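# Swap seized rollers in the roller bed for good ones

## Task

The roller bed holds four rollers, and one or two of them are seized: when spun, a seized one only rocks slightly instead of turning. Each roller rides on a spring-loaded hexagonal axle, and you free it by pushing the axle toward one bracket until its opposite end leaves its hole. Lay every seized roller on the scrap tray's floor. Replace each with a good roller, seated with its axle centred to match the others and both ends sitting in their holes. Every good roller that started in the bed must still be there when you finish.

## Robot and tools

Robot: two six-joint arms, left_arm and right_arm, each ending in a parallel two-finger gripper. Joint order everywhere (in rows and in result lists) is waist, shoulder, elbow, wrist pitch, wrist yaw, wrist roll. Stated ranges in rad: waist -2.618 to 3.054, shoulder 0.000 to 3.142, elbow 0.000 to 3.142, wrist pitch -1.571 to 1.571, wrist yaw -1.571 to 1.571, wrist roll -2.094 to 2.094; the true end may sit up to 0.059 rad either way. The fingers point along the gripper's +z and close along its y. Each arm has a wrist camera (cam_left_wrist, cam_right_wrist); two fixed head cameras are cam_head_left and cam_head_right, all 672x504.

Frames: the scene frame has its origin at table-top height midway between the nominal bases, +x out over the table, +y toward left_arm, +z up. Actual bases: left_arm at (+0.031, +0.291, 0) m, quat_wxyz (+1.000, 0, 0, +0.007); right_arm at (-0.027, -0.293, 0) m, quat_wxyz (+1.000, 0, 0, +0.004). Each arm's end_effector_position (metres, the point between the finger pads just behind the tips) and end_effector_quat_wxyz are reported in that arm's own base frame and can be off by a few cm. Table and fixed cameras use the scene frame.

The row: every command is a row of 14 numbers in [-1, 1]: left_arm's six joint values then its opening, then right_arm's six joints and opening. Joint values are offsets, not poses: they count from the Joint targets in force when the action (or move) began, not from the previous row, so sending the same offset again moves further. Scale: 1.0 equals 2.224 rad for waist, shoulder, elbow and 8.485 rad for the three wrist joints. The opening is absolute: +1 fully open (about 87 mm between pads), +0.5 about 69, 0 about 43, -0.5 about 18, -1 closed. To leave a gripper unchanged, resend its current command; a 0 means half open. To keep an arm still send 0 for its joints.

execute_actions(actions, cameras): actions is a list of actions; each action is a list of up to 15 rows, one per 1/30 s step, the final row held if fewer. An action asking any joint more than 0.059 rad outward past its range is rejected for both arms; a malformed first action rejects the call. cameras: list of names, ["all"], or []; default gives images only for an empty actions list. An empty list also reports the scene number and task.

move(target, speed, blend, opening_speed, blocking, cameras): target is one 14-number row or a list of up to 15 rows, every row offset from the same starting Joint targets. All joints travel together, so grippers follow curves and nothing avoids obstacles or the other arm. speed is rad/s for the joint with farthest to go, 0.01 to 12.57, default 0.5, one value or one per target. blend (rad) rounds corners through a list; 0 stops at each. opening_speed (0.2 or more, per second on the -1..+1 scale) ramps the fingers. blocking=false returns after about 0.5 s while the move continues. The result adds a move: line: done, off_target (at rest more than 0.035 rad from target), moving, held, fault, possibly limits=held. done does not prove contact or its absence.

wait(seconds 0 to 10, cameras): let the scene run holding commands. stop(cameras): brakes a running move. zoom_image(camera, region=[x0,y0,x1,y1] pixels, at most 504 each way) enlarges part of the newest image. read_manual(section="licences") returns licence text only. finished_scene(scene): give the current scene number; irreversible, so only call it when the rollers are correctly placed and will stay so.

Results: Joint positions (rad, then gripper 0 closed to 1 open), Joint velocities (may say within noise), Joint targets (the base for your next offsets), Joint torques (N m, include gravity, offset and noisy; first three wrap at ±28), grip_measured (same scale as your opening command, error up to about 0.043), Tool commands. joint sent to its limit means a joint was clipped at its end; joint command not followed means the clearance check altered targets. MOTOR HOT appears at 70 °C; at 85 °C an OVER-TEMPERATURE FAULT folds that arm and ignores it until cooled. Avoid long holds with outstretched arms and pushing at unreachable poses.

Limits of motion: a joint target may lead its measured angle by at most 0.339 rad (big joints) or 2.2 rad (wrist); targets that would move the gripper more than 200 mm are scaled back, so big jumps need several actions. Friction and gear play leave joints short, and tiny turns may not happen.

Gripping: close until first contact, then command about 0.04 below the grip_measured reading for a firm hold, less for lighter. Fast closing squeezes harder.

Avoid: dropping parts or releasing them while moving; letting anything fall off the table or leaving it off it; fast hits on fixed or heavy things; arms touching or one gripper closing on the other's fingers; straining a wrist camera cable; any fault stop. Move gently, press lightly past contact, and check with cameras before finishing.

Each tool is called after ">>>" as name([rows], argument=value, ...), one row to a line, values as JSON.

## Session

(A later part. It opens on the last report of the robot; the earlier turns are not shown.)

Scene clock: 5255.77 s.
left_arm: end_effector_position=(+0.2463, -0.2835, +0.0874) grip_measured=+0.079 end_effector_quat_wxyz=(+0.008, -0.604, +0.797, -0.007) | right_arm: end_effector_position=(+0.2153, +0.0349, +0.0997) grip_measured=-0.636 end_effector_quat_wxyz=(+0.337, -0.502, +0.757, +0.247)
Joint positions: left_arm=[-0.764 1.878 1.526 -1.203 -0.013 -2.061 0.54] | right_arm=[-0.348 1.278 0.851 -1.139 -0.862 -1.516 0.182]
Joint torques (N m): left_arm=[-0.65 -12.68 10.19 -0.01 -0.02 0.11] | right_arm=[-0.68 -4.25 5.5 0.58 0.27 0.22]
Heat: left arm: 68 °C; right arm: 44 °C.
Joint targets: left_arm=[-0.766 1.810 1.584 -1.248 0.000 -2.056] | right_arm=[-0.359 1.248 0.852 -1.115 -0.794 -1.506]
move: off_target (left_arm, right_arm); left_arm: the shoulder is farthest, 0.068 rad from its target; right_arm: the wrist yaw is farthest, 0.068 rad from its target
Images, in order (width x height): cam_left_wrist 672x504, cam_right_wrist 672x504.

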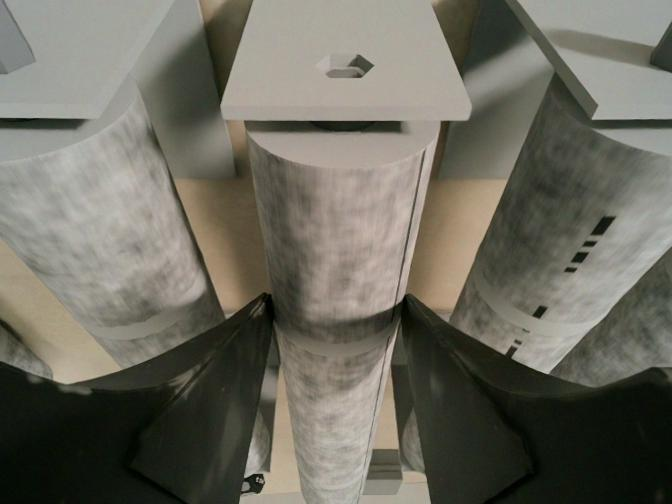

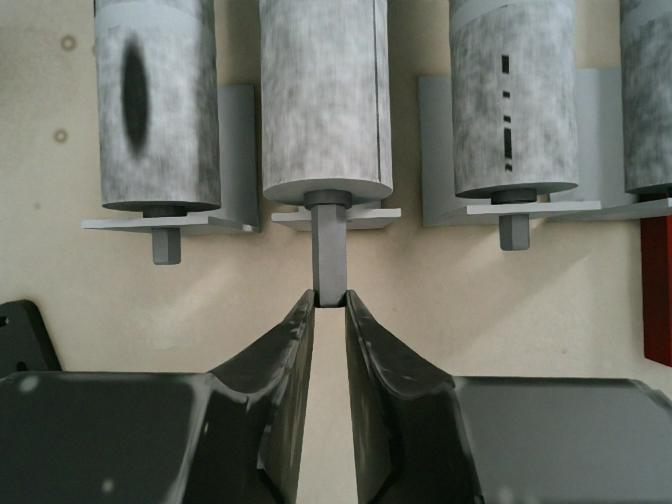

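>>> move(target=[0,0,0,0,0,0,0.02, 0.016,-0.0022,-0.0021,0.0031,-0.001,0.004,-0.8], speed=0.08, cameras=["cam_left_wrist","cam_right_wrist"])

>>> zoom_image(camera="cam_left_wrist", region=[300, 36, 390, 96])

Scene clock: 5273.47 s.
left_arm: end_effector_position=(+0.2467, -0.2836, +0.0873) grip_measured=+0.079 end_effector_quat_wxyz=(+0.010, -0.603, +0.798, -0.007) | right_arm: end_effector_position=(+0.2165, +0.0417, +0.0983) grip_measured=-0.637 end_effector_quat_wxyz=(+0.333, -0.508, +0.754, +0.249)
Joint positions: left_arm=[-0.765 1.878 1.526 -1.202 -0.017 -2.059 0.539] | right_arm=[-0.309 1.275 0.845 -1.111 -0.857 -1.482 0.181]
Joint torques (N m): left_arm=[-0.47 -12.71 10.21 -0.01 0.01 0.11] | right_arm=[-0.9 -4.44 5.56 0.63 0.13 0.17]
Heat: left arm: 69 °C; right arm: 43 °C.
Joint targets: left_arm=[-0.766 1.810 1.584 -1.248 0.000 -2.056] | right_arm=[-0.324 1.243 0.847 -1.088 -0.803 -1.472]
move: off_target (left_arm, right_arm); left_arm: the shoulder is farthest, 0.068 rad from its target; right_arm: the wrist yaw is farthest, 0.055 rad from its target
Images, in order (width x height): cam_left_wrist 672x504, cam_right_wrist 672x504.

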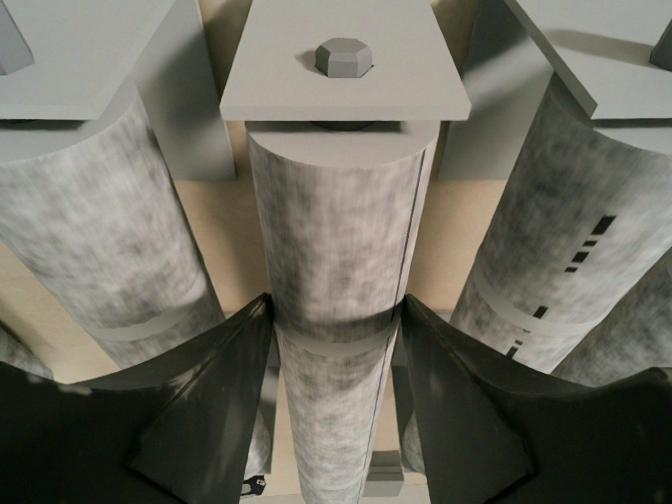

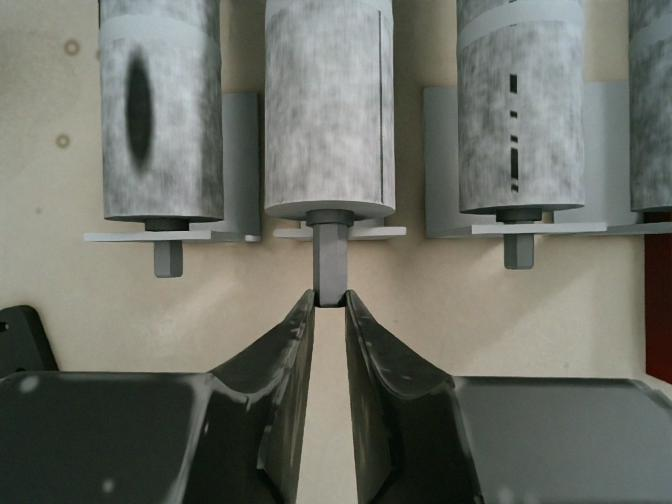

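Scaled by 5.600.

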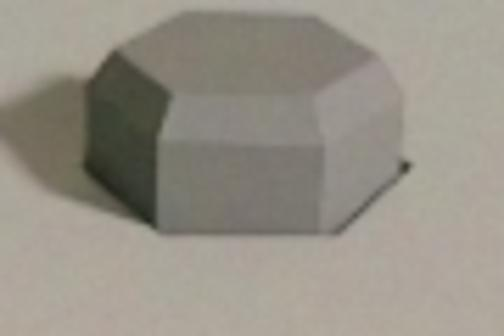

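>>> move(target=[0,0.008,-0.015,0,0,0,0.04, 0.032,-0.0045,-0.0043,0.0063,-0.002,0.008,-0.78], speed=0.1, cameras=["cam_left_wrist","cam_right_wrist"])

Scene clock: 5282.27 s.
left_arm: end_effector_position=(+0.2466, -0.2836, +0.0873) grip_measured=+0.079 end_effector_quat_wxyz=(+0.010, -0.602, +0.798, -0.007) | right_arm: end_effector_position=(+0.2197, +0.0508, +0.0977) grip_measured=-0.637 end_effector_quat_wxyz=(+0.328, -0.515, +0.752, +0.247)
Joint positions: left_arm=[-0.765 1.878 1.526 -1.202 -0.017 -2.058 0.539] | right_arm=[-0.251 1.264 0.839 -1.062 -0.844 -1.415 0.181]
Joint torques (N m): left_arm=[-0.47 -11.37 7.19 -0.01 0.01 0.1] | right_arm=[0.05 -4.31 5.38 0.76 -0.07 0.18]
Heat: left arm: 69 °C; right arm: 42 °C.
Joint targets: left_arm=[-0.766 1.827 1.550 -1.248 0.000 -2.056] | right_arm=[-0.253 1.233 0.837 -1.035 -0.820 -1.404]
move: off_target (left_arm); left_arm: the shoulder is farthest, 0.050 rad from its target
Images, in order (width x height): cam_left_wrist 672x504, cam_right_wrist 672x504.

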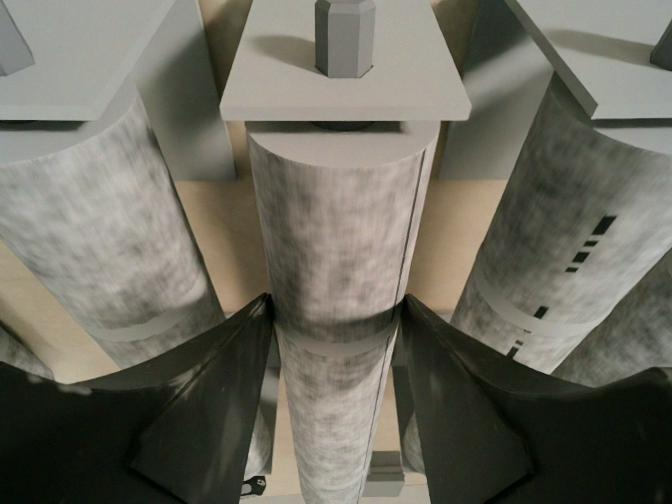

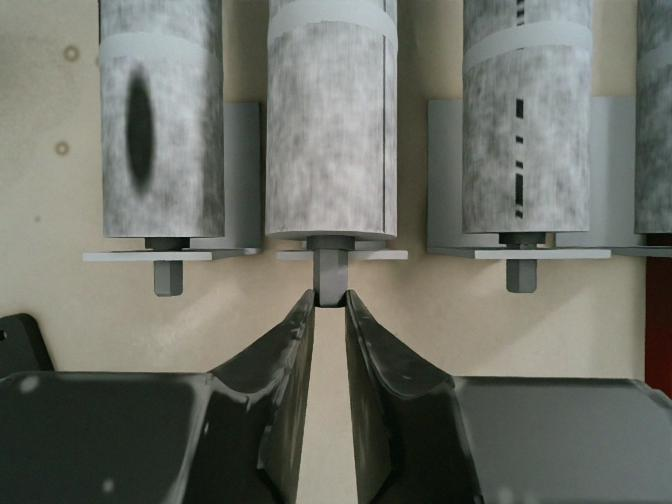

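>>> move([
  [0,0,0,0,0,0,0.04, 0,0,0,0,0,0,-0.5],
  [0,0,0,0,0,0,0.35, 0,0,0,0,0,0,-0.1],
], speed=0.1, opening_speed=0.5, cameras=["cam_left_wrist","cam_right_wrist"])

Scene clock: 5350.33 s.
left_arm: end_effector_position=(+0.2416, -0.2786, +0.0939) grip_measured=+0.350 end_effector_quat_wxyz=(+0.005, -0.604, +0.797, -0.003) | right_arm: end_effector_position=(+0.2198, +0.0486, +0.0968) grip_measured=-0.100 end_effector_quat_wxyz=(+0.325, -0.516, +0.755, +0.243)
Joint positions: left_arm=[-0.76 1.858 1.526 -1.232 -0.008 -2.058 0.675] | right_arm=[-0.252 1.264 0.841 -1.062 -0.831 -1.413 0.45]
Joint torques (N m): left_arm=[-0.47 -9.74 7.16 0.26 0 0.09] | right_arm=[0.09 -4.31 5.39 0.77 -0.21 0.18]
Heat: left arm: 66 °C; right arm: 41 °C.
Joint targets: left_arm=[-0.766 1.827 1.550 -1.248 0.000 -2.056] | right_arm=[-0.253 1.233 0.837 -1.035 -0.820 -1.404]
move: done; target 2's new numbers were sent with left_arm's shoulder 0.051 rad from that target
Images, in order (width x height): cam_left_wrist 672x504, cam_right_wrist 672x504.

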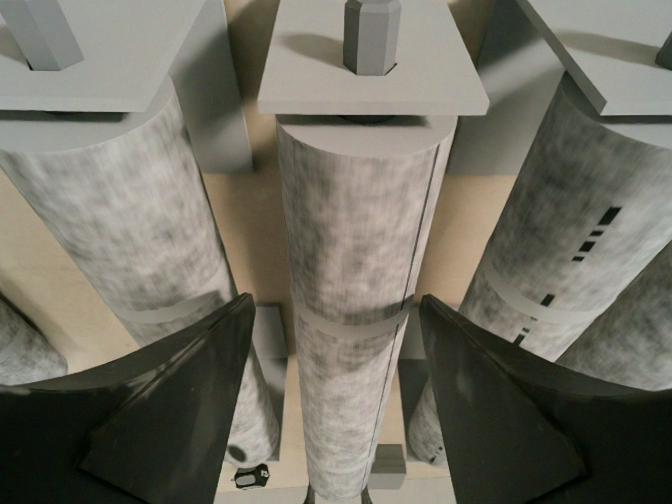

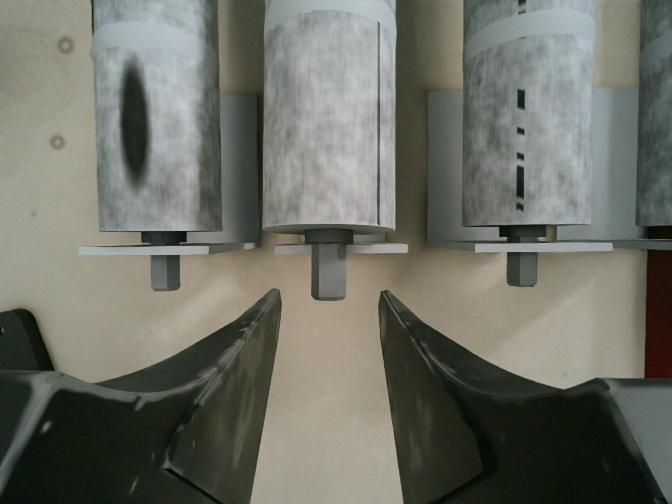

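>>> move([
  [0.0045,0.0344,0.1252,-0.0292,0,0,0.35, 0.0155,-0.0067,0.1242,-0.0322,0.0056,0.0068,-0.1],
  [0.2531,-0.0251,-0.0244,-0.017,0.1024,0.4424,0.2, 0.3422,0.2017,0.3499,-0.0553,0.0966,0.0848,0.4],
], speed=[0.3,1.2], cameras=["all"])

Scene clock: 5378.97 s.
left_arm: end_effector_position=(+0.2786, -0.1635, +0.1351) grip_measured=+0.200 end_effector_quat_wxyz=(+0.227, +0.721, +0.557, -0.345) | right_arm: end_effector_position=(+0.2406, +0.1055, +0.1617) grip_measured=+0.400 end_effector_quat_wxyz=(-0.008, -0.569, +0.822, +0.008)
Joint positions: left_arm=[-0.205 1.804 1.504 -1.413 0.842 1.684 0.6] | right_arm=[0.507 1.676 1.575 -1.487 -0.014 -0.704 0.7]
Joint torques (N m): left_arm=[0.4 -9.37 4.1 0.41 0.58 0.14] | right_arm=[0.14 -4.22 9.06 0.15 0.2 0.22]
Heat: left arm: 63 °C; right arm: 41 °C.
Joint targets: left_arm=[-0.203 1.772 1.496 -1.393 0.869 1.697] | right_arm=[0.508 1.682 1.616 -1.504 0.000 -0.685]
move: off_target (right_arm); target 2's new numbers were sent with right_arm's elbow 0.040 rad from that target; right_arm: the elbow is farthest, 0.040 rad from its target

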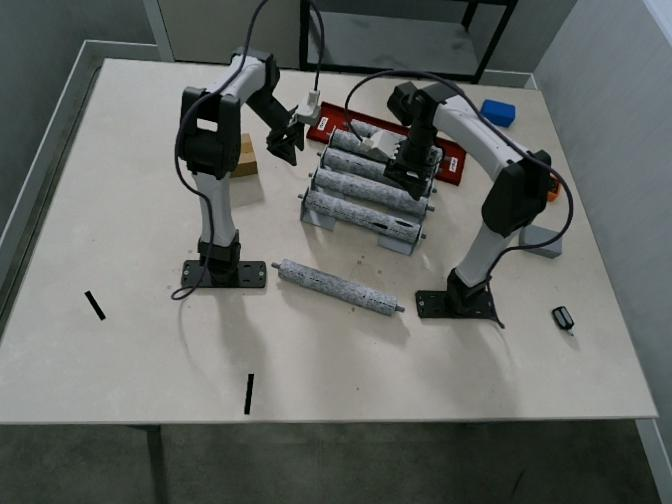

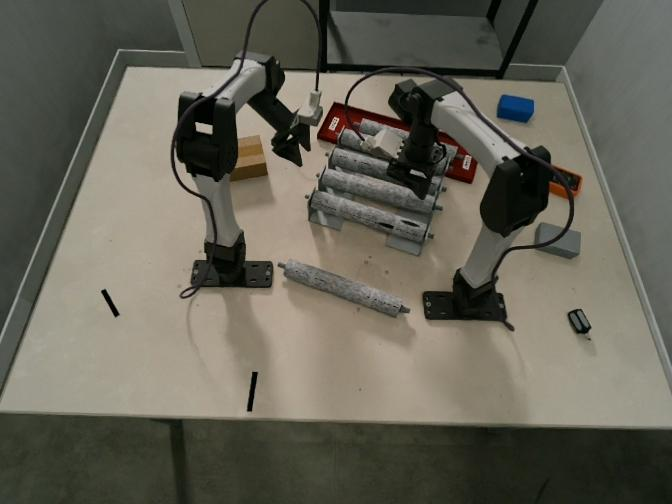

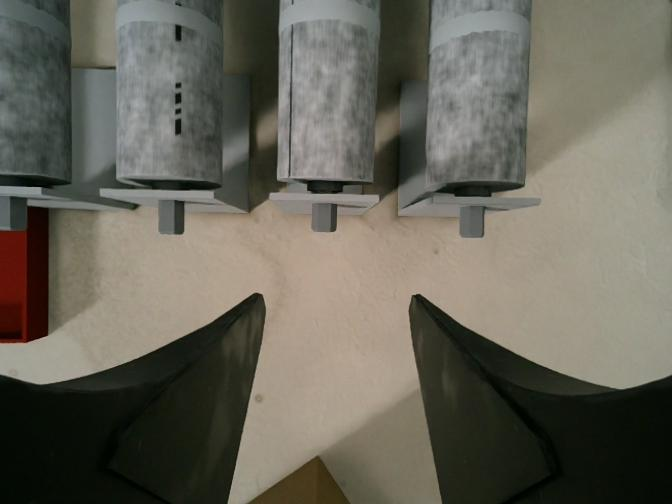

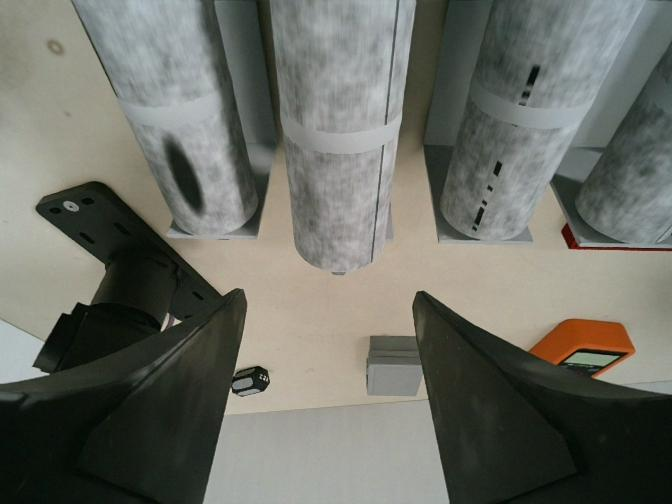

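>>> move(target=[-0.0355,0.0021,-0.0592,0.0273,0.0035,-0.0144,0.2, -0.0069,-0.0081,-0.0844,0.0199,0,-0.0017,0.4], speed=0.2, cameras=["cam_left_wrist","cam_right_wrist"])

Scene clock: 5407.03 s.
left_arm: end_effector_position=(+0.2765, -0.1919, +0.1036) grip_measured=+0.200 end_effector_quat_wxyz=(+0.238, +0.721, +0.550, -0.349) | right_arm: end_effector_position=(+0.2372, +0.1022, +0.1262) grip_measured=+0.400 end_effector_quat_wxyz=(-0.022, -0.567, +0.823, +0.009)
Joint positions: left_arm=[-0.282 1.804 1.373 -1.185 0.871 1.578 0.6] | right_arm=[0.502 1.676 1.43 -1.369 -0.014 -0.704 0.7]
Joint torques (N m): left_arm=[-0.54 -8.99 4.22 0.65 0.59 -0.04] | right_arm=[-0.75 -5.71 5.34 0.67 0.17 0.06]
Heat: left arm: 63 °C; right arm: 42 °C.
Joint targets: left_arm=[-0.282 1.776 1.364 -1.161 0.898 1.575] | right_arm=[0.493 1.664 1.428 -1.335 0.000 -0.699]
move: done
Images, in order (width x height): cam_left_wrist 672x504, cam_right_wrist 672x504.

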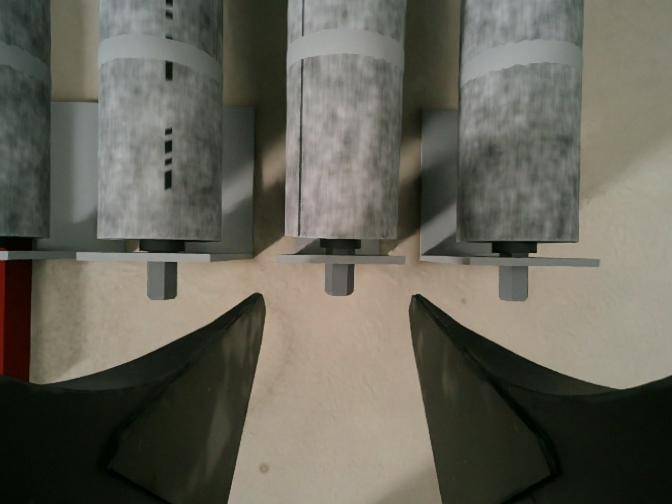

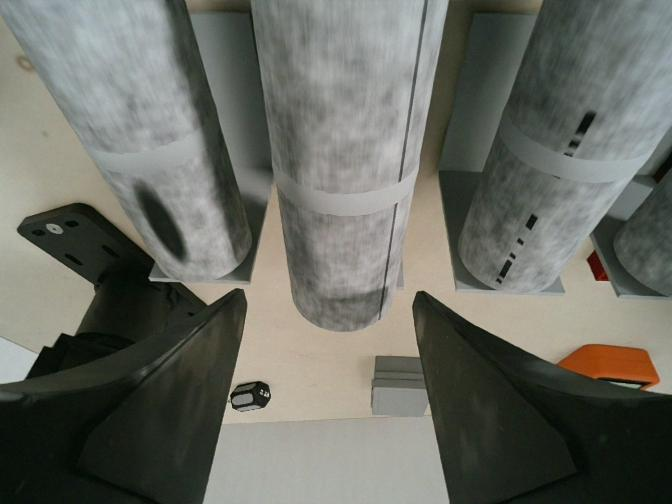

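>>> move(target=[-0.0028,0.0058,-0.0267,0.0094,0,-0.0009,0.2, -0.0022,-0.0198,-0.0634,0.0196,0,0,0.4], speed=0.15, cameras=["cam_left_wrist","cam_right_wrist"])

Scene clock: 5434.83 s.
left_arm: end_effector_position=(+0.2772, -0.1921, +0.0888) grip_measured=+0.200 end_effector_quat_wxyz=(+0.244, +0.721, +0.549, -0.344) | right_arm: end_effector_position=(+0.2408, +0.1029, +0.0930) grip_measured=+0.400 end_effector_quat_wxyz=(-0.003, -0.565, +0.825, +0.007)
Joint positions: left_arm=[-0.282 1.804 1.313 -1.105 0.871 1.57 0.6] | right_arm=[0.498 1.663 1.288 -1.203 -0.014 -0.704 0.7]
Joint torques (N m): left_arm=[-0.64 -7.98 4.19 0.71 0.59 -0.04] | right_arm=[-0.65 -7.92 5.35 0.74 0.17 0.05]
Heat: left arm: 60 °C; right arm: 41 °C.
Joint targets: left_arm=[-0.289 1.789 1.305 -1.081 0.898 1.568] | right_arm=[0.488 1.620 1.287 -1.169 0.000 -0.699]
move: off_target (right_arm); right_arm: the shoulder is farthest, 0.043 rad from its target
Images, in order (width x height): cam_left_wrist 672x504, cam_right_wrist 672x504.

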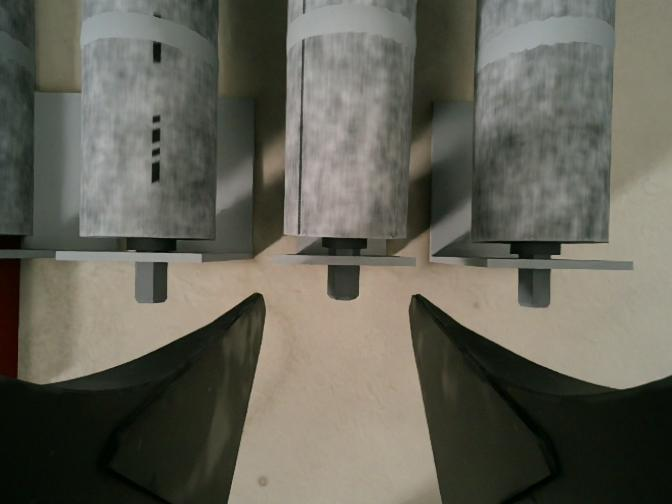

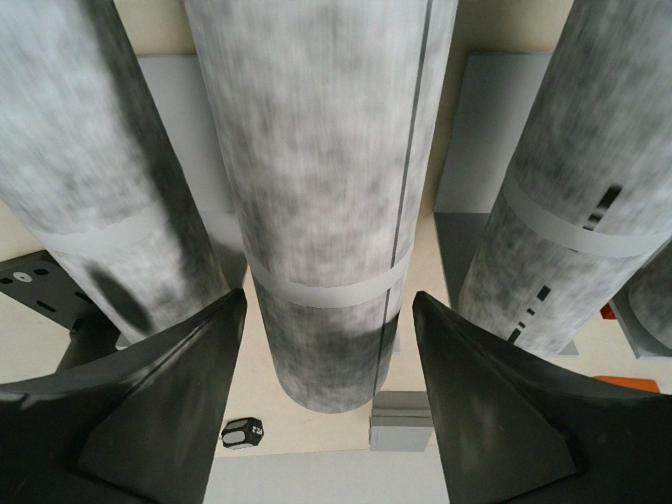

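>>> zoom_image(camera="cam_left_wrist", region=[260, 220, 430, 320])

>>> zoom_image(camera="cam_left_wrist", region=[60, 220, 230, 320])

Scaled by 2.965.

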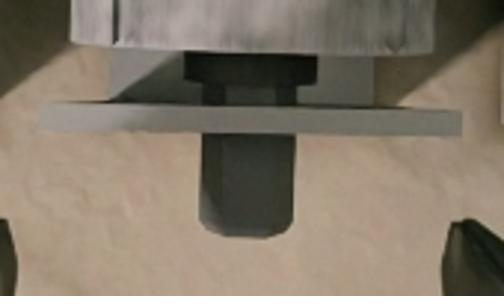

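Scaled by 2.965.

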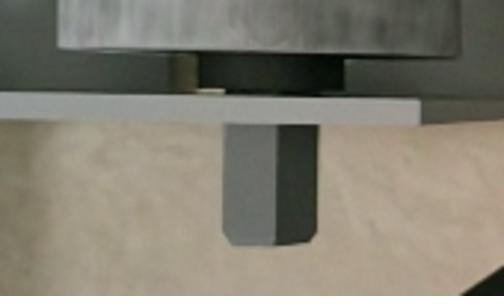

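>>> move([
  [-0.0042,-0.0004,-0.0088,0.0022,0,-0.0014,0.2, 0,0,0,0,0,0,0.4],
  [-0.0042,-0.0004,-0.0088,0.0022,0,-0.0014,-0.5, 0,0,0,0,0,0,0.08],
], speed=0.15, opening_speed=0.4, cameras=["cam_left_wrist","cam_right_wrist"])

>>> zoom_image(camera="cam_left_wrist", region=[260, 220, 430, 320])

Scene clock: 5473.60 s.
left_arm: end_effector_position=(+0.2724, -0.1955, +0.0841) grip_measured=-0.500 end_effector_quat_wxyz=(+0.239, +0.721, +0.549, -0.348) | right_arm: end_effector_position=(+0.2410, +0.1027, +0.0931) grip_measured=+0.089 end_effector_quat_wxyz=(-0.003, -0.565, +0.825, +0.006)
Joint positions: left_arm=[-0.296 1.804 1.293 -1.087 0.872 1.558 0.25] | right_arm=[0.498 1.663 1.288 -1.203 -0.012 -0.704 0.545]
Joint torques (N m): left_arm=[-0.61 -8.02 4.16 0.71 0.58 -0.04] | right_arm=[-0.76 -7.95 5.38 0.72 0.17 0.06]
Heat: left arm: 57 °C; right arm: 40 °C.
Joint targets: left_arm=[-0.298 1.788 1.285 -1.063 0.898 1.556] | right_arm=[0.488 1.620 1.287 -1.169 0.000 -0.699]
move: off_target (right_arm); target 2's new numbers were sent with right_arm's shoulder 0.043 rad from that target; right_arm: the shoulder is farthest, 0.043 rad from its target
Images, in order (width x height): cam_left_wrist 672x504, cam_right_wrist 672x504.

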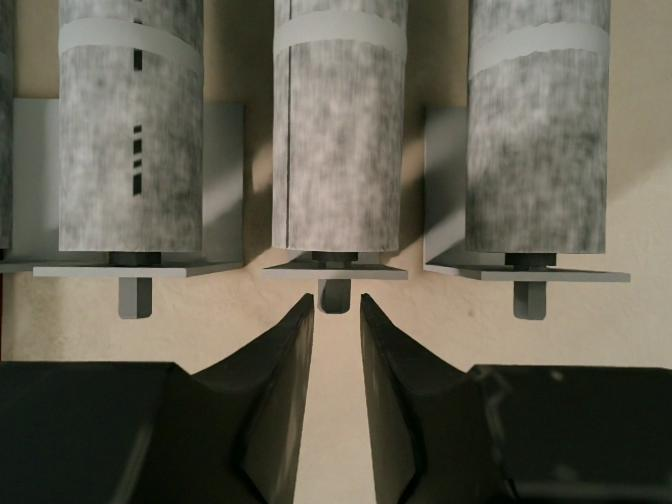

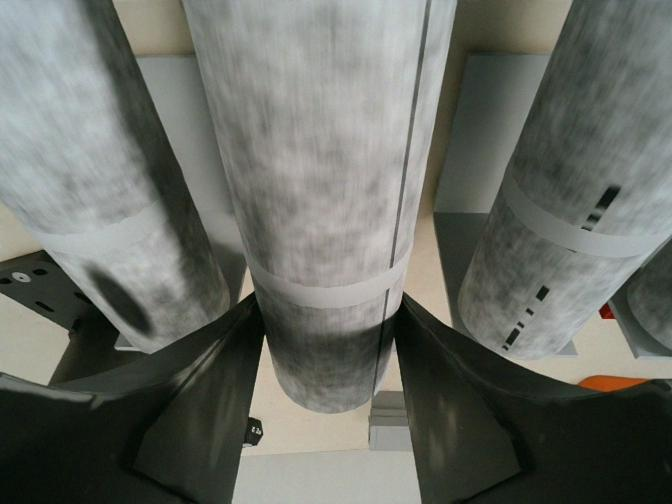

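Scaled by 2.965.

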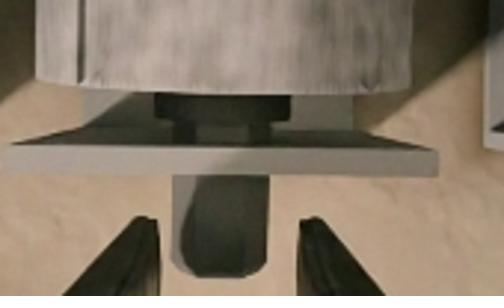

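>>> move(target=[0.0015,0,0,0,0,0.0004,-0.75, 0,0,0,0,0,0,0.05], speed=0.15, opening_speed=0.4, cameras=["cam_left_wrist","cam_right_wrist"])

>>> zoom_image(camera="cam_left_wrist", region=[260, 220, 430, 320])

Scene clock: 5487.10 s.
left_arm: end_effector_position=(+0.2734, -0.1958, +0.0841) grip_measured=-0.750 end_effector_quat_wxyz=(+0.241, +0.722, +0.548, -0.347) | right_arm: end_effector_position=(+0.2410, +0.1027, +0.0931) grip_measured=+0.089 end_effector_quat_wxyz=(-0.003, -0.565, +0.825, +0.006)
Joint positions: left_arm=[-0.296 1.804 1.293 -1.082 0.872 1.558 0.125] | right_arm=[0.498 1.663 1.288 -1.203 -0.012 -0.704 0.545]
Joint torques (N m): left_arm=[-0.31 -8.03 4.15 0.67 0.58 0] | right_arm=[-0.72 -7.98 5.35 0.75 0.14 0.06]
Heat: left arm: 56 °C; right arm: 40 °C.
Joint targets: left_arm=[-0.295 1.788 1.285 -1.063 0.898 1.559] | right_arm=[0.488 1.620 1.287 -1.169 0.000 -0.699]
move: off_target (right_arm); right_arm: the shoulder is farthest, 0.043 rad from its target
Images, in order (width x height): cam_left_wrist 672x504, cam_right_wrist 672x504.

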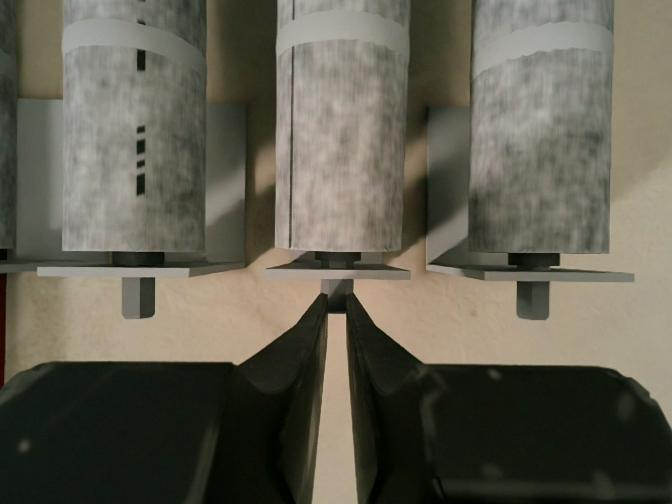

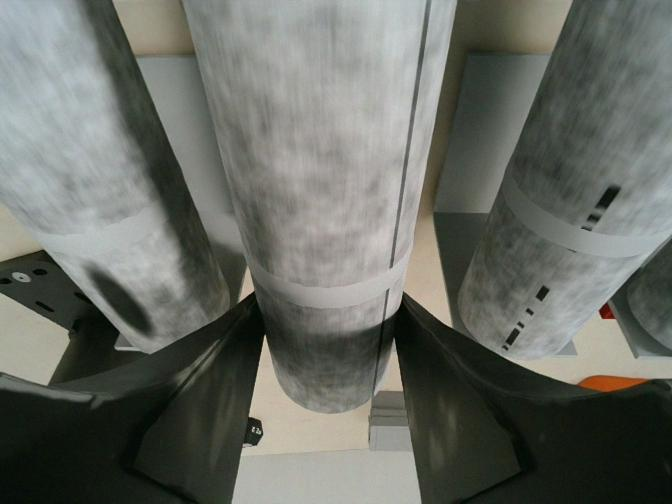

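Scaled by 2.965.

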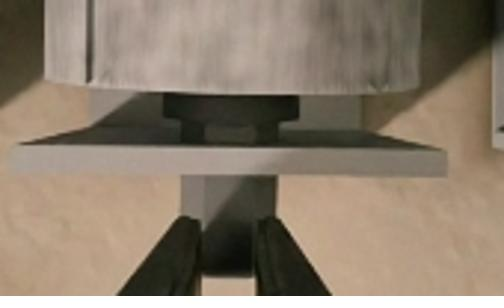

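>>> zoom_image(camera="cam_left_wrist", region=[300, 260, 380, 330])

Scaled by 6.300.

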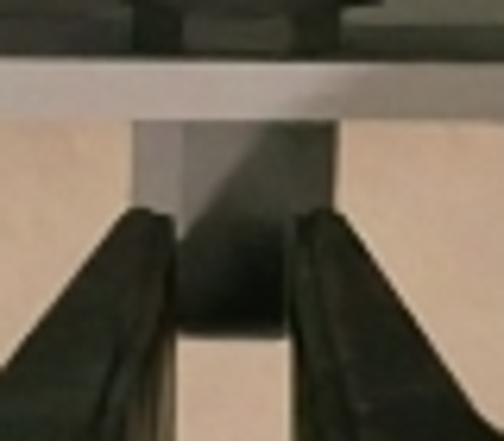

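>>> move([
  [0,0,0,0,0,0,-0.3, 0,0,0,0,0,0,0.05],
  [0.0065,0,0,0,0,0.0021,-0.3, 0,0,0,0,0,0,0.05],
  [0.0065,0.0049,-0.0161,0.0055,0,0.0021,-0.3, 0,0,0,0,0,0,0.05],
], speed=0.1, opening_speed=1.5, cameras=["cam_left_wrist"])

>>> zoom_image(camera="cam_left_wrist", region=[260, 240, 430, 340])

Scene clock: 5558.47 s.
left_arm: end_effector_position=(+0.2736, -0.1938, +0.0755) grip_measured=-0.300 end_effector_quat_wxyz=(+0.245, +0.722, +0.548, -0.344) | right_arm: end_effector_position=(+0.2410, +0.1027, +0.0931) grip_measured=+0.089 end_effector_quat_wxyz=(-0.003, -0.565, +0.825, +0.006)
Joint positions: left_arm=[-0.29 1.804 1.257 -1.041 0.872 1.562 0.35] | right_arm=[0.498 1.663 1.288 -1.203 -0.012 -0.704 0.545]
Joint torques (N m): left_arm=[0.55 -7.19 4.12 0.73 0.58 0.14] | right_arm=[-0.7 -7.88 5.31 0.74 0.17 0.05]
Heat: left arm: 55 °C; right arm: 39 °C.
Joint targets: left_arm=[-0.280 1.799 1.250 -1.016 0.898 1.577] | right_arm=[0.488 1.620 1.287 -1.169 0.000 -0.699]
move: off_target (right_arm); right_arm: the shoulder is farthest, 0.043 rad from its target
Images, in order (width x height): cam_left_wrist 672x504.

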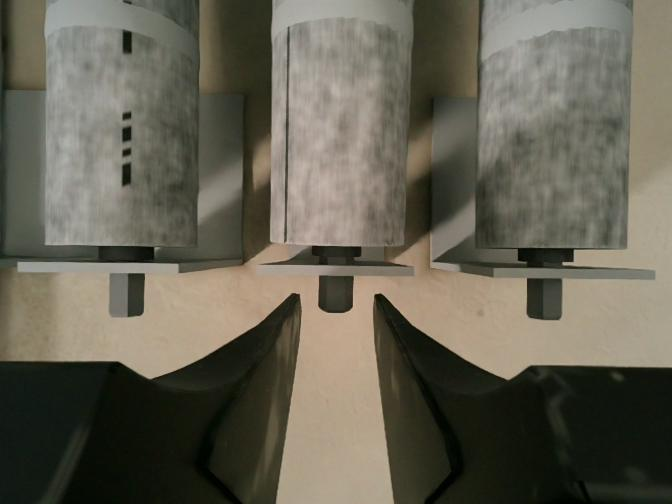

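Scaled by 2.965.

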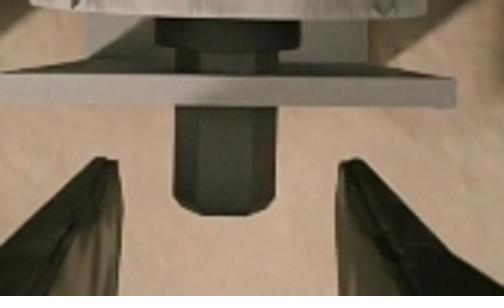

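>>> move([
  [0.006,0,0,0,0,0.0015,-0.3, 0,0,0,0,0,0,0.05],
  [0.006,0,0,0,0,0.0015,-0.75, 0,0,0,0,0,0,0.05],
], speed=0.1, opening_speed=0.6, cameras=["cam_left_wrist"])

>>> zoom_image(camera="cam_left_wrist", region=[260, 240, 430, 340])

Scene clock: 5584.50 s.
left_arm: end_effector_position=(+0.2770, -0.1892, +0.0763) grip_measured=-0.749 end_effector_quat_wxyz=(+0.251, +0.720, +0.549, -0.342) | right_arm: end_effector_position=(+0.2410, +0.1027, +0.0931) grip_measured=+0.089 end_effector_quat_wxyz=(-0.003, -0.565, +0.825, +0.006)
Joint positions: left_arm=[-0.271 1.803 1.257 -1.044 0.875 1.576 0.125] | right_arm=[0.498 1.663 1.288 -1.203 -0.012 -0.704 0.545]
Joint torques (N m): left_arm=[0.57 -7.17 4.14 0.76 0.55 0.14] | right_arm=[-0.66 -7.95 5.31 0.73 0.15 0.07]
Heat: left arm: 54 °C; right arm: 39 °C.
Joint targets: left_arm=[-0.267 1.799 1.250 -1.016 0.898 1.590] | right_arm=[0.488 1.620 1.287 -1.169 0.000 -0.699]
move: off_target (right_arm); right_arm: the shoulder is farthest, 0.043 rad from its target
Images, in order (width x height): cam_left_wrist 672x504.

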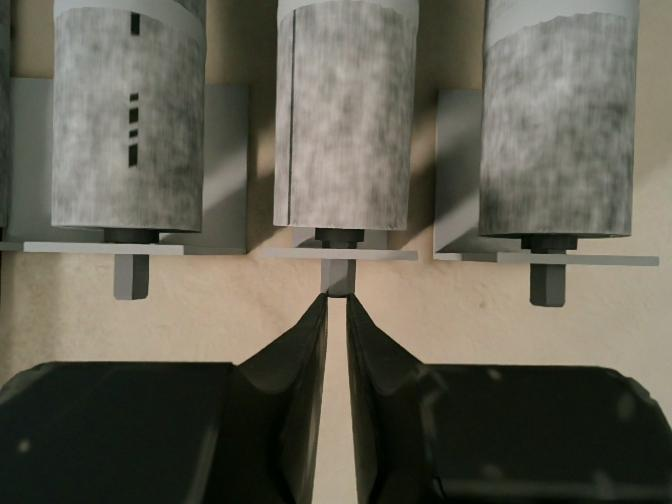

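Scaled by 2.965.

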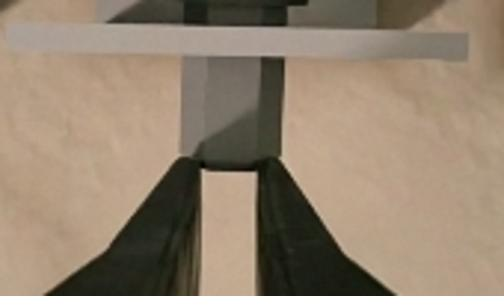

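>>> execute_actions(actions=[], cameras=["cam_head_left","cam_head_right","cam_left_wrist"])

>>> zoom_image(camera="cam_head_left", region=[260, 90, 380, 200])

>>> zoom_image(camera="cam_left_wrist", region=[310, 250, 370, 310])

Scene clock: 5596.07 s.
left_arm: end_effector_position=(+0.2770, -0.1892, +0.0763) grip_measured=-0.749 end_effector_quat_wxyz=(+0.251, +0.720, +0.549, -0.342) | right_arm: end_effector_position=(+0.2410, +0.1027, +0.0931) grip_measured=+0.089 end_effector_quat_wxyz=(-0.003, -0.565, +0.825, +0.006)
Joint positions: left_arm=[-0.271 1.803 1.257 -1.044 0.875 1.576 0.125] | right_arm=[0.498 1.663 1.288 -1.203 -0.012 -0.704 0.545]
Joint velocities: within noise
Joint torques (N m): left_arm=[0.57 -7.17 4.12 0.76 0.55 0.14] | right_arm=[-0.73 -7.86 5.3 0.75 0.18 0.06]
Heat: left arm: 53 °C; right arm: 39 °C.
Joint targets: left_arm=[-0.267 1.799 1.250 -1.016 0.898 1.590] | right_arm=[0.488 1.620 1.287 -1.169 0.000 -0.699]
Tool commands: left_gripper/opening=-0.75 right_gripper/opening=+0.05
Images, in order (width x height): cam_head_left 672x504, cam_head_right 672x504, cam_left_wrist 672x504.

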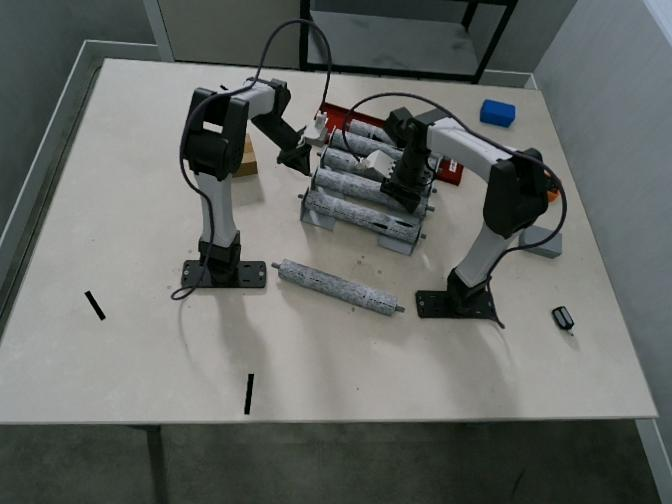

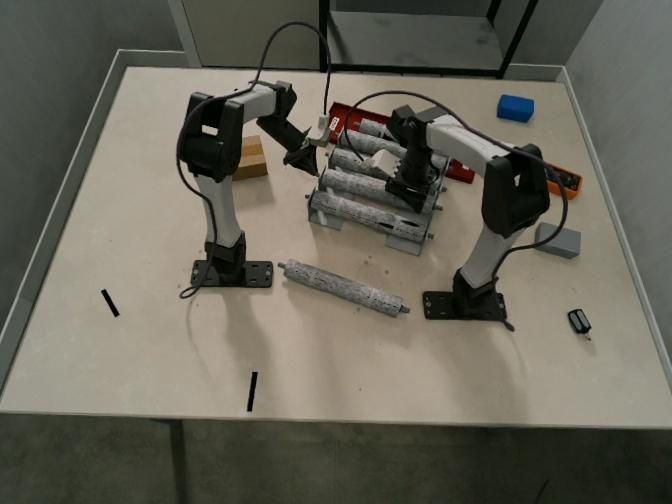

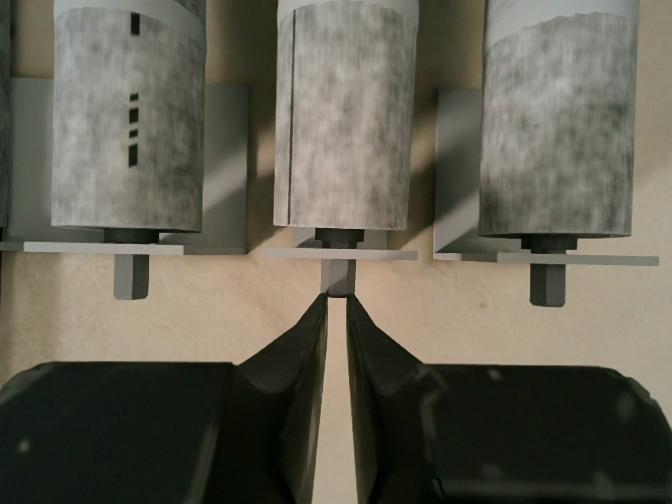

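Scaled by 4.200.

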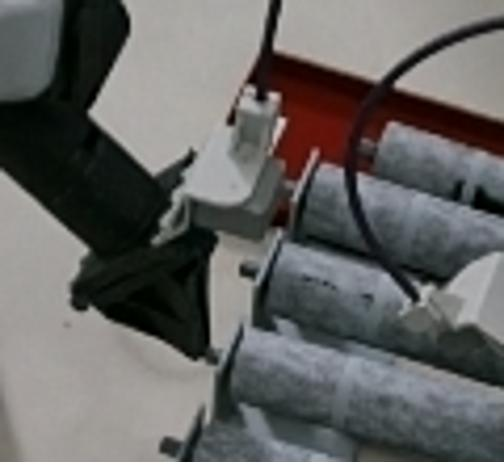

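Scaled by 8.400.

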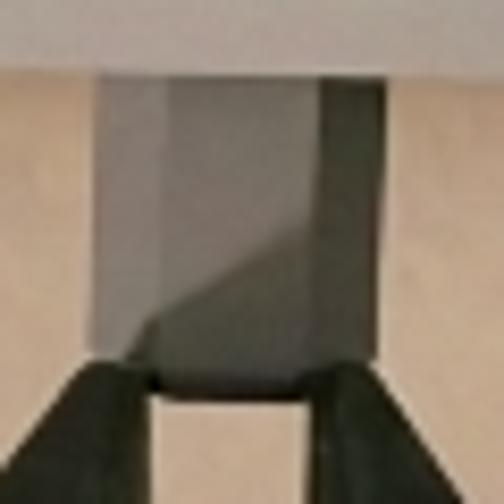

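>>> move([
  [0,0,0,0,0,0,-0.3, 0,0,0,0,0,0,0.05],
  [0,0.0037,-0.0121,0.0041,0,-0.0005,-0.3, 0,0,0,0,0,0,0.05],
  [-0.0054,0.0037,-0.0121,0.0041,0,-0.0005,-0.3, 0,0,0,0,0,0,0.05],
  [-0.0054,0.0037,-0.0121,0.0041,0,-0.0005,-0.75, 0,0,0,0,0,0,0.05],
], speed=0.1, opening_speed=0.8, cameras=["cam_left_wrist"])

>>> zoom_image(camera="cam_left_wrist", region=[260, 240, 430, 340])

Scene clock: 5614.00 s.
left_arm: end_effector_position=(+0.2763, -0.1892, +0.0695) grip_measured=-0.650 end_effector_quat_wxyz=(+0.254, +0.721, +0.548, -0.340) | right_arm: end_effector_position=(+0.2410, +0.1027, +0.0931) grip_measured=+0.089 end_effector_quat_wxyz=(-0.003, -0.565, +0.825, +0.006)
Joint positions: left_arm=[-0.271 1.803 1.228 -1.007 0.877 1.576 0.175] | right_arm=[0.498 1.663 1.288 -1.203 -0.012 -0.704 0.545]
Joint torques (N m): left_arm=[-0.5 -6.53 4.23 0.75 0.54 0.09] | right_arm=[-0.64 -7.97 5.34 0.74 0.15 0.07]
Heat: left arm: 53 °C; right arm: 39 °C.
Joint targets: left_arm=[-0.279 1.807 1.223 -0.981 0.898 1.585] | right_arm=[0.488 1.620 1.287 -1.169 0.000 -0.699]
move: off_target (right_arm); right_arm: the shoulder is farthest, 0.043 rad from its target
Images, in order (width x height): cam_left_wrist 672x504.

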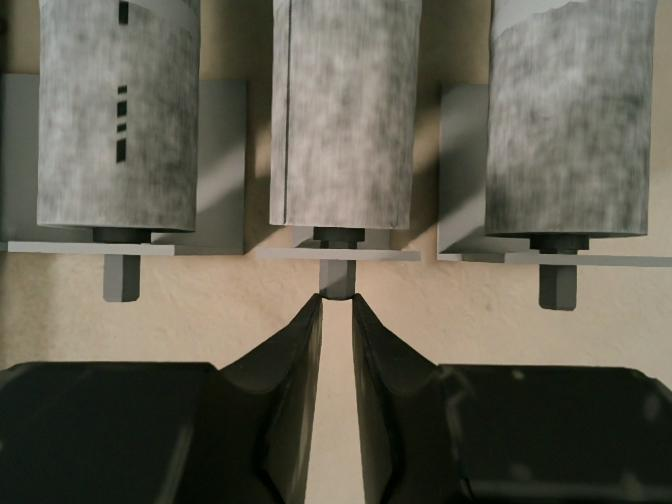

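Scaled by 2.965.

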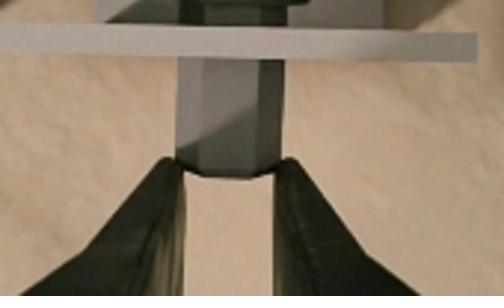

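>>> move([
  [0,0,0,0,0,0,-0.3, 0,0,0,0,0,0,0.05],
  [-0.0055,0.0016,-0.0054,0.0018,0,-0.001,-0.3, 0,0,0,0,0,0,0.05],
  [-0.0055,0.0016,-0.0054,0.0018,0,-0.001,-0.75, 0,0,0,0,0,0,0.05],
], speed=0.1, opening_speed=0.8, cameras=["cam_left_wrist"])

>>> zoom_image(camera="cam_left_wrist", region=[260, 240, 430, 340])

Scene clock: 5629.43 s.
left_arm: end_effector_position=(+0.2739, -0.1946, +0.0651) grip_measured=-0.633 end_effector_quat_wxyz=(+0.253, +0.727, +0.540, -0.341) | right_arm: end_effector_position=(+0.2410, +0.1027, +0.0931) grip_measured=+0.089 end_effector_quat_wxyz=(-0.003, -0.565, +0.825, +0.006)
Joint positions: left_arm=[-0.29 1.809 1.218 -0.985 0.877 1.576 0.183] | right_arm=[0.498 1.663 1.288 -1.203 -0.012 -0.704 0.545]
Joint torques (N m): left_arm=[-0.59 -6.71 4.11 0.69 0.54 -0.01] | right_arm=[-0.68 -7.95 5.34 0.73 0.15 0.07]
Heat: left arm: 52 °C; right arm: 39 °C.
Joint targets: left_arm=[-0.291 1.811 1.211 -0.966 0.898 1.577] | right_arm=[0.488 1.620 1.287 -1.169 0.000 -0.699]
move: off_target (right_arm); right_arm: the shoulder is farthest, 0.043 rad from its target
Images, in order (width x height): cam_left_wrist 672x504.

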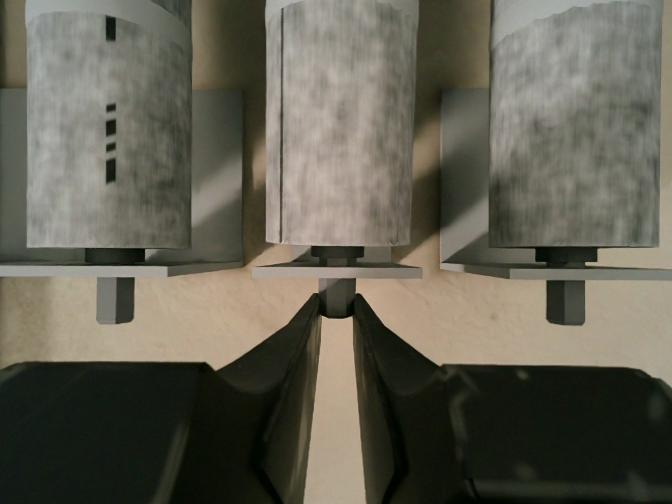

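Scaled by 2.965.

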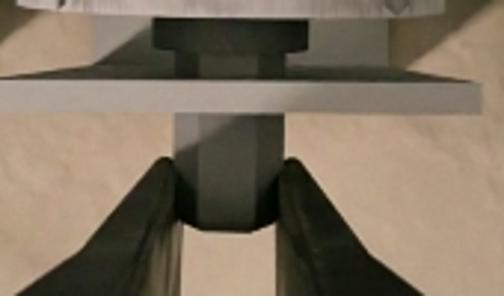

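>>> move(target=[0.0293,0.0101,0.0125,-0.0098,-0.003,0.0119,-0.78, 0,0,0,0,0,0,0.05], speed=0.1, cameras=["cam_left_wrist","cam_right_wrist"])

Scene clock: 5652.43 s.
left_arm: end_effector_position=(+0.2749, -0.1907, +0.0640) grip_measured=-0.633 end_effector_quat_wxyz=(+0.268, +0.725, +0.525, -0.356) | right_arm: end_effector_position=(+0.2419, +0.1049, +0.0927) grip_measured=+0.089 end_effector_quat_wxyz=(+0.001, -0.565, +0.825, +0.009)
Joint positions: left_arm=[-0.256 1.83 1.218 -1.016 0.923 1.662 0.183] | right_arm=[0.499 1.663 1.288 -1.196 -0.018 -0.703 0.545]
Joint torques (N m): left_arm=[2.26 -6.67 6.53 -0.03 -0.04 0.18] | right_arm=[-0.7 -7.91 5.34 0.66 0.15 0.05]
Heat: left arm: 52 °C; right arm: 39 °C.
Joint targets: left_arm=[-0.226 1.833 1.238 -1.049 0.873 1.678] | right_arm=[0.488 1.620 1.287 -1.169 0.000 -0.699]
move: off_target (left_arm, right_arm); left_arm: the wrist yaw is farthest, 0.050 rad from its target; right_arm: the shoulder is farthest, 0.043 rad from its target
Images, in order (width x height): cam_left_wrist 672x504, cam_right_wrist 672x504.

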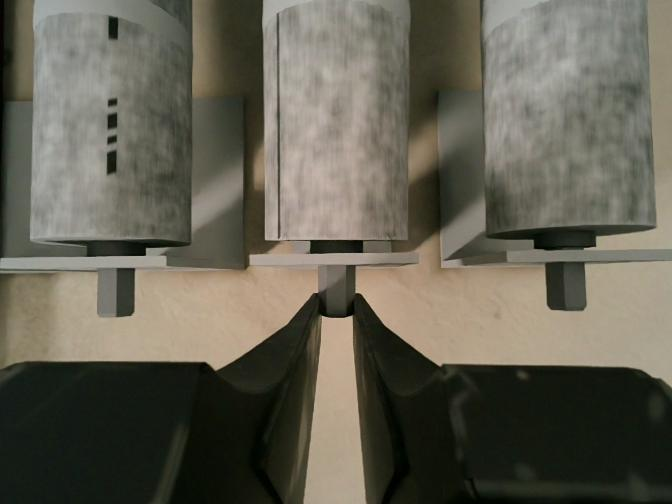

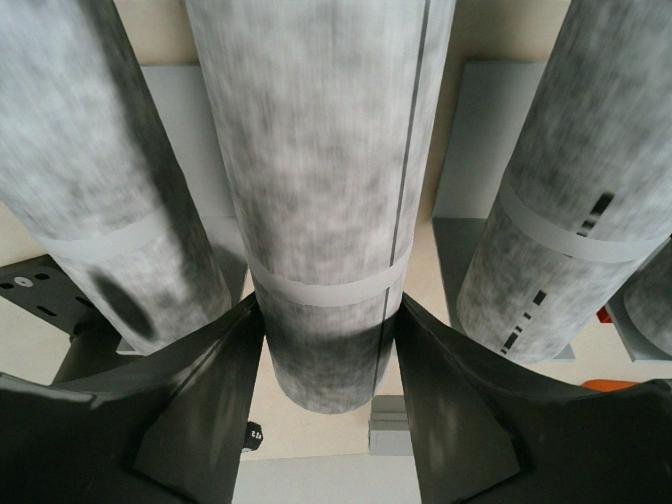

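>>> move(target=[0.026,0.008,0.010,-0.0075,-0.004,0.010,-0.8, 0,0,0,0,0,0,0.05], speed=0.1, cameras=["cam_left_wrist","cam_right_wrist"])

Scene clock: 5659.23 s.
left_arm: end_effector_position=(+0.2767, -0.1835, +0.0632) grip_measured=-0.633 end_effector_quat_wxyz=(+0.277, +0.725, +0.513, -0.365) | right_arm: end_effector_position=(+0.2419, +0.1049, +0.0931) grip_measured=+0.089 end_effector_quat_wxyz=(+0.002, -0.565, +0.825, +0.009)
Joint positions: left_arm=[-0.221 1.853 1.228 -1.064 0.947 1.749 0.183] | right_arm=[0.499 1.661 1.288 -1.196 -0.018 -0.703 0.545]
Joint torques (N m): left_arm=[4.33 -7.16 7.43 -0.31 -0.57 0.11] | right_arm=[-0.7 -7.9 5.37 0.68 0.16 0.07]
Heat: left arm: 51 °C; right arm: 39 °C.
Joint targets: left_arm=[-0.168 1.851 1.261 -1.113 0.839 1.763] | right_arm=[0.488 1.620 1.287 -1.169 0.000 -0.699]
move: off_target (left_arm, right_arm); left_arm: the wrist yaw is farthest, 0.108 rad from its target; right_arm: the shoulder is farthest, 0.041 rad from its target
Images, in order (width x height): cam_left_wrist 672x504, cam_right_wrist 672x504.

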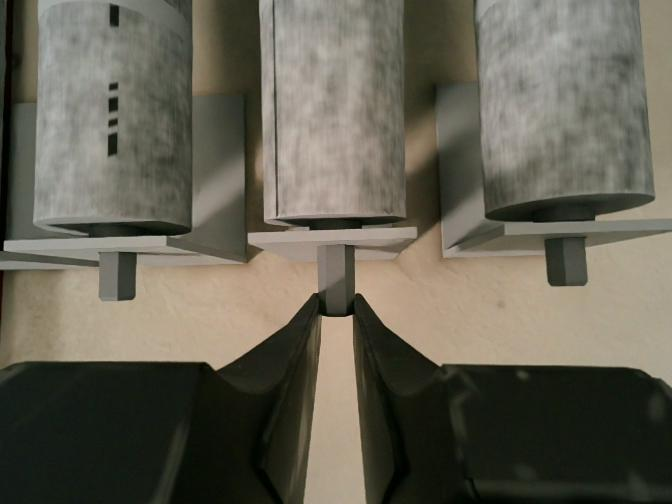

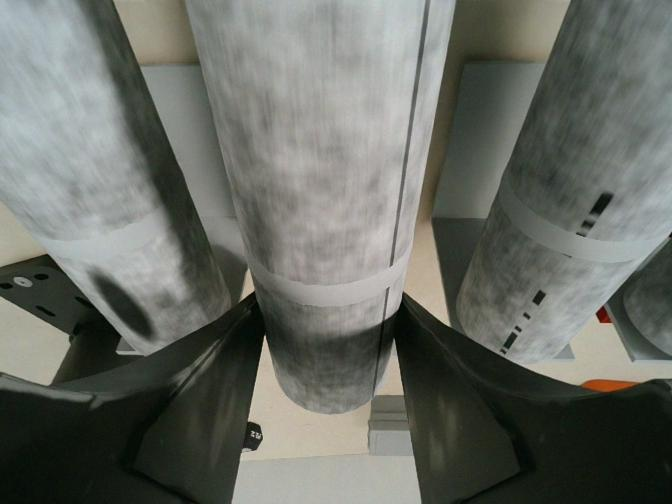

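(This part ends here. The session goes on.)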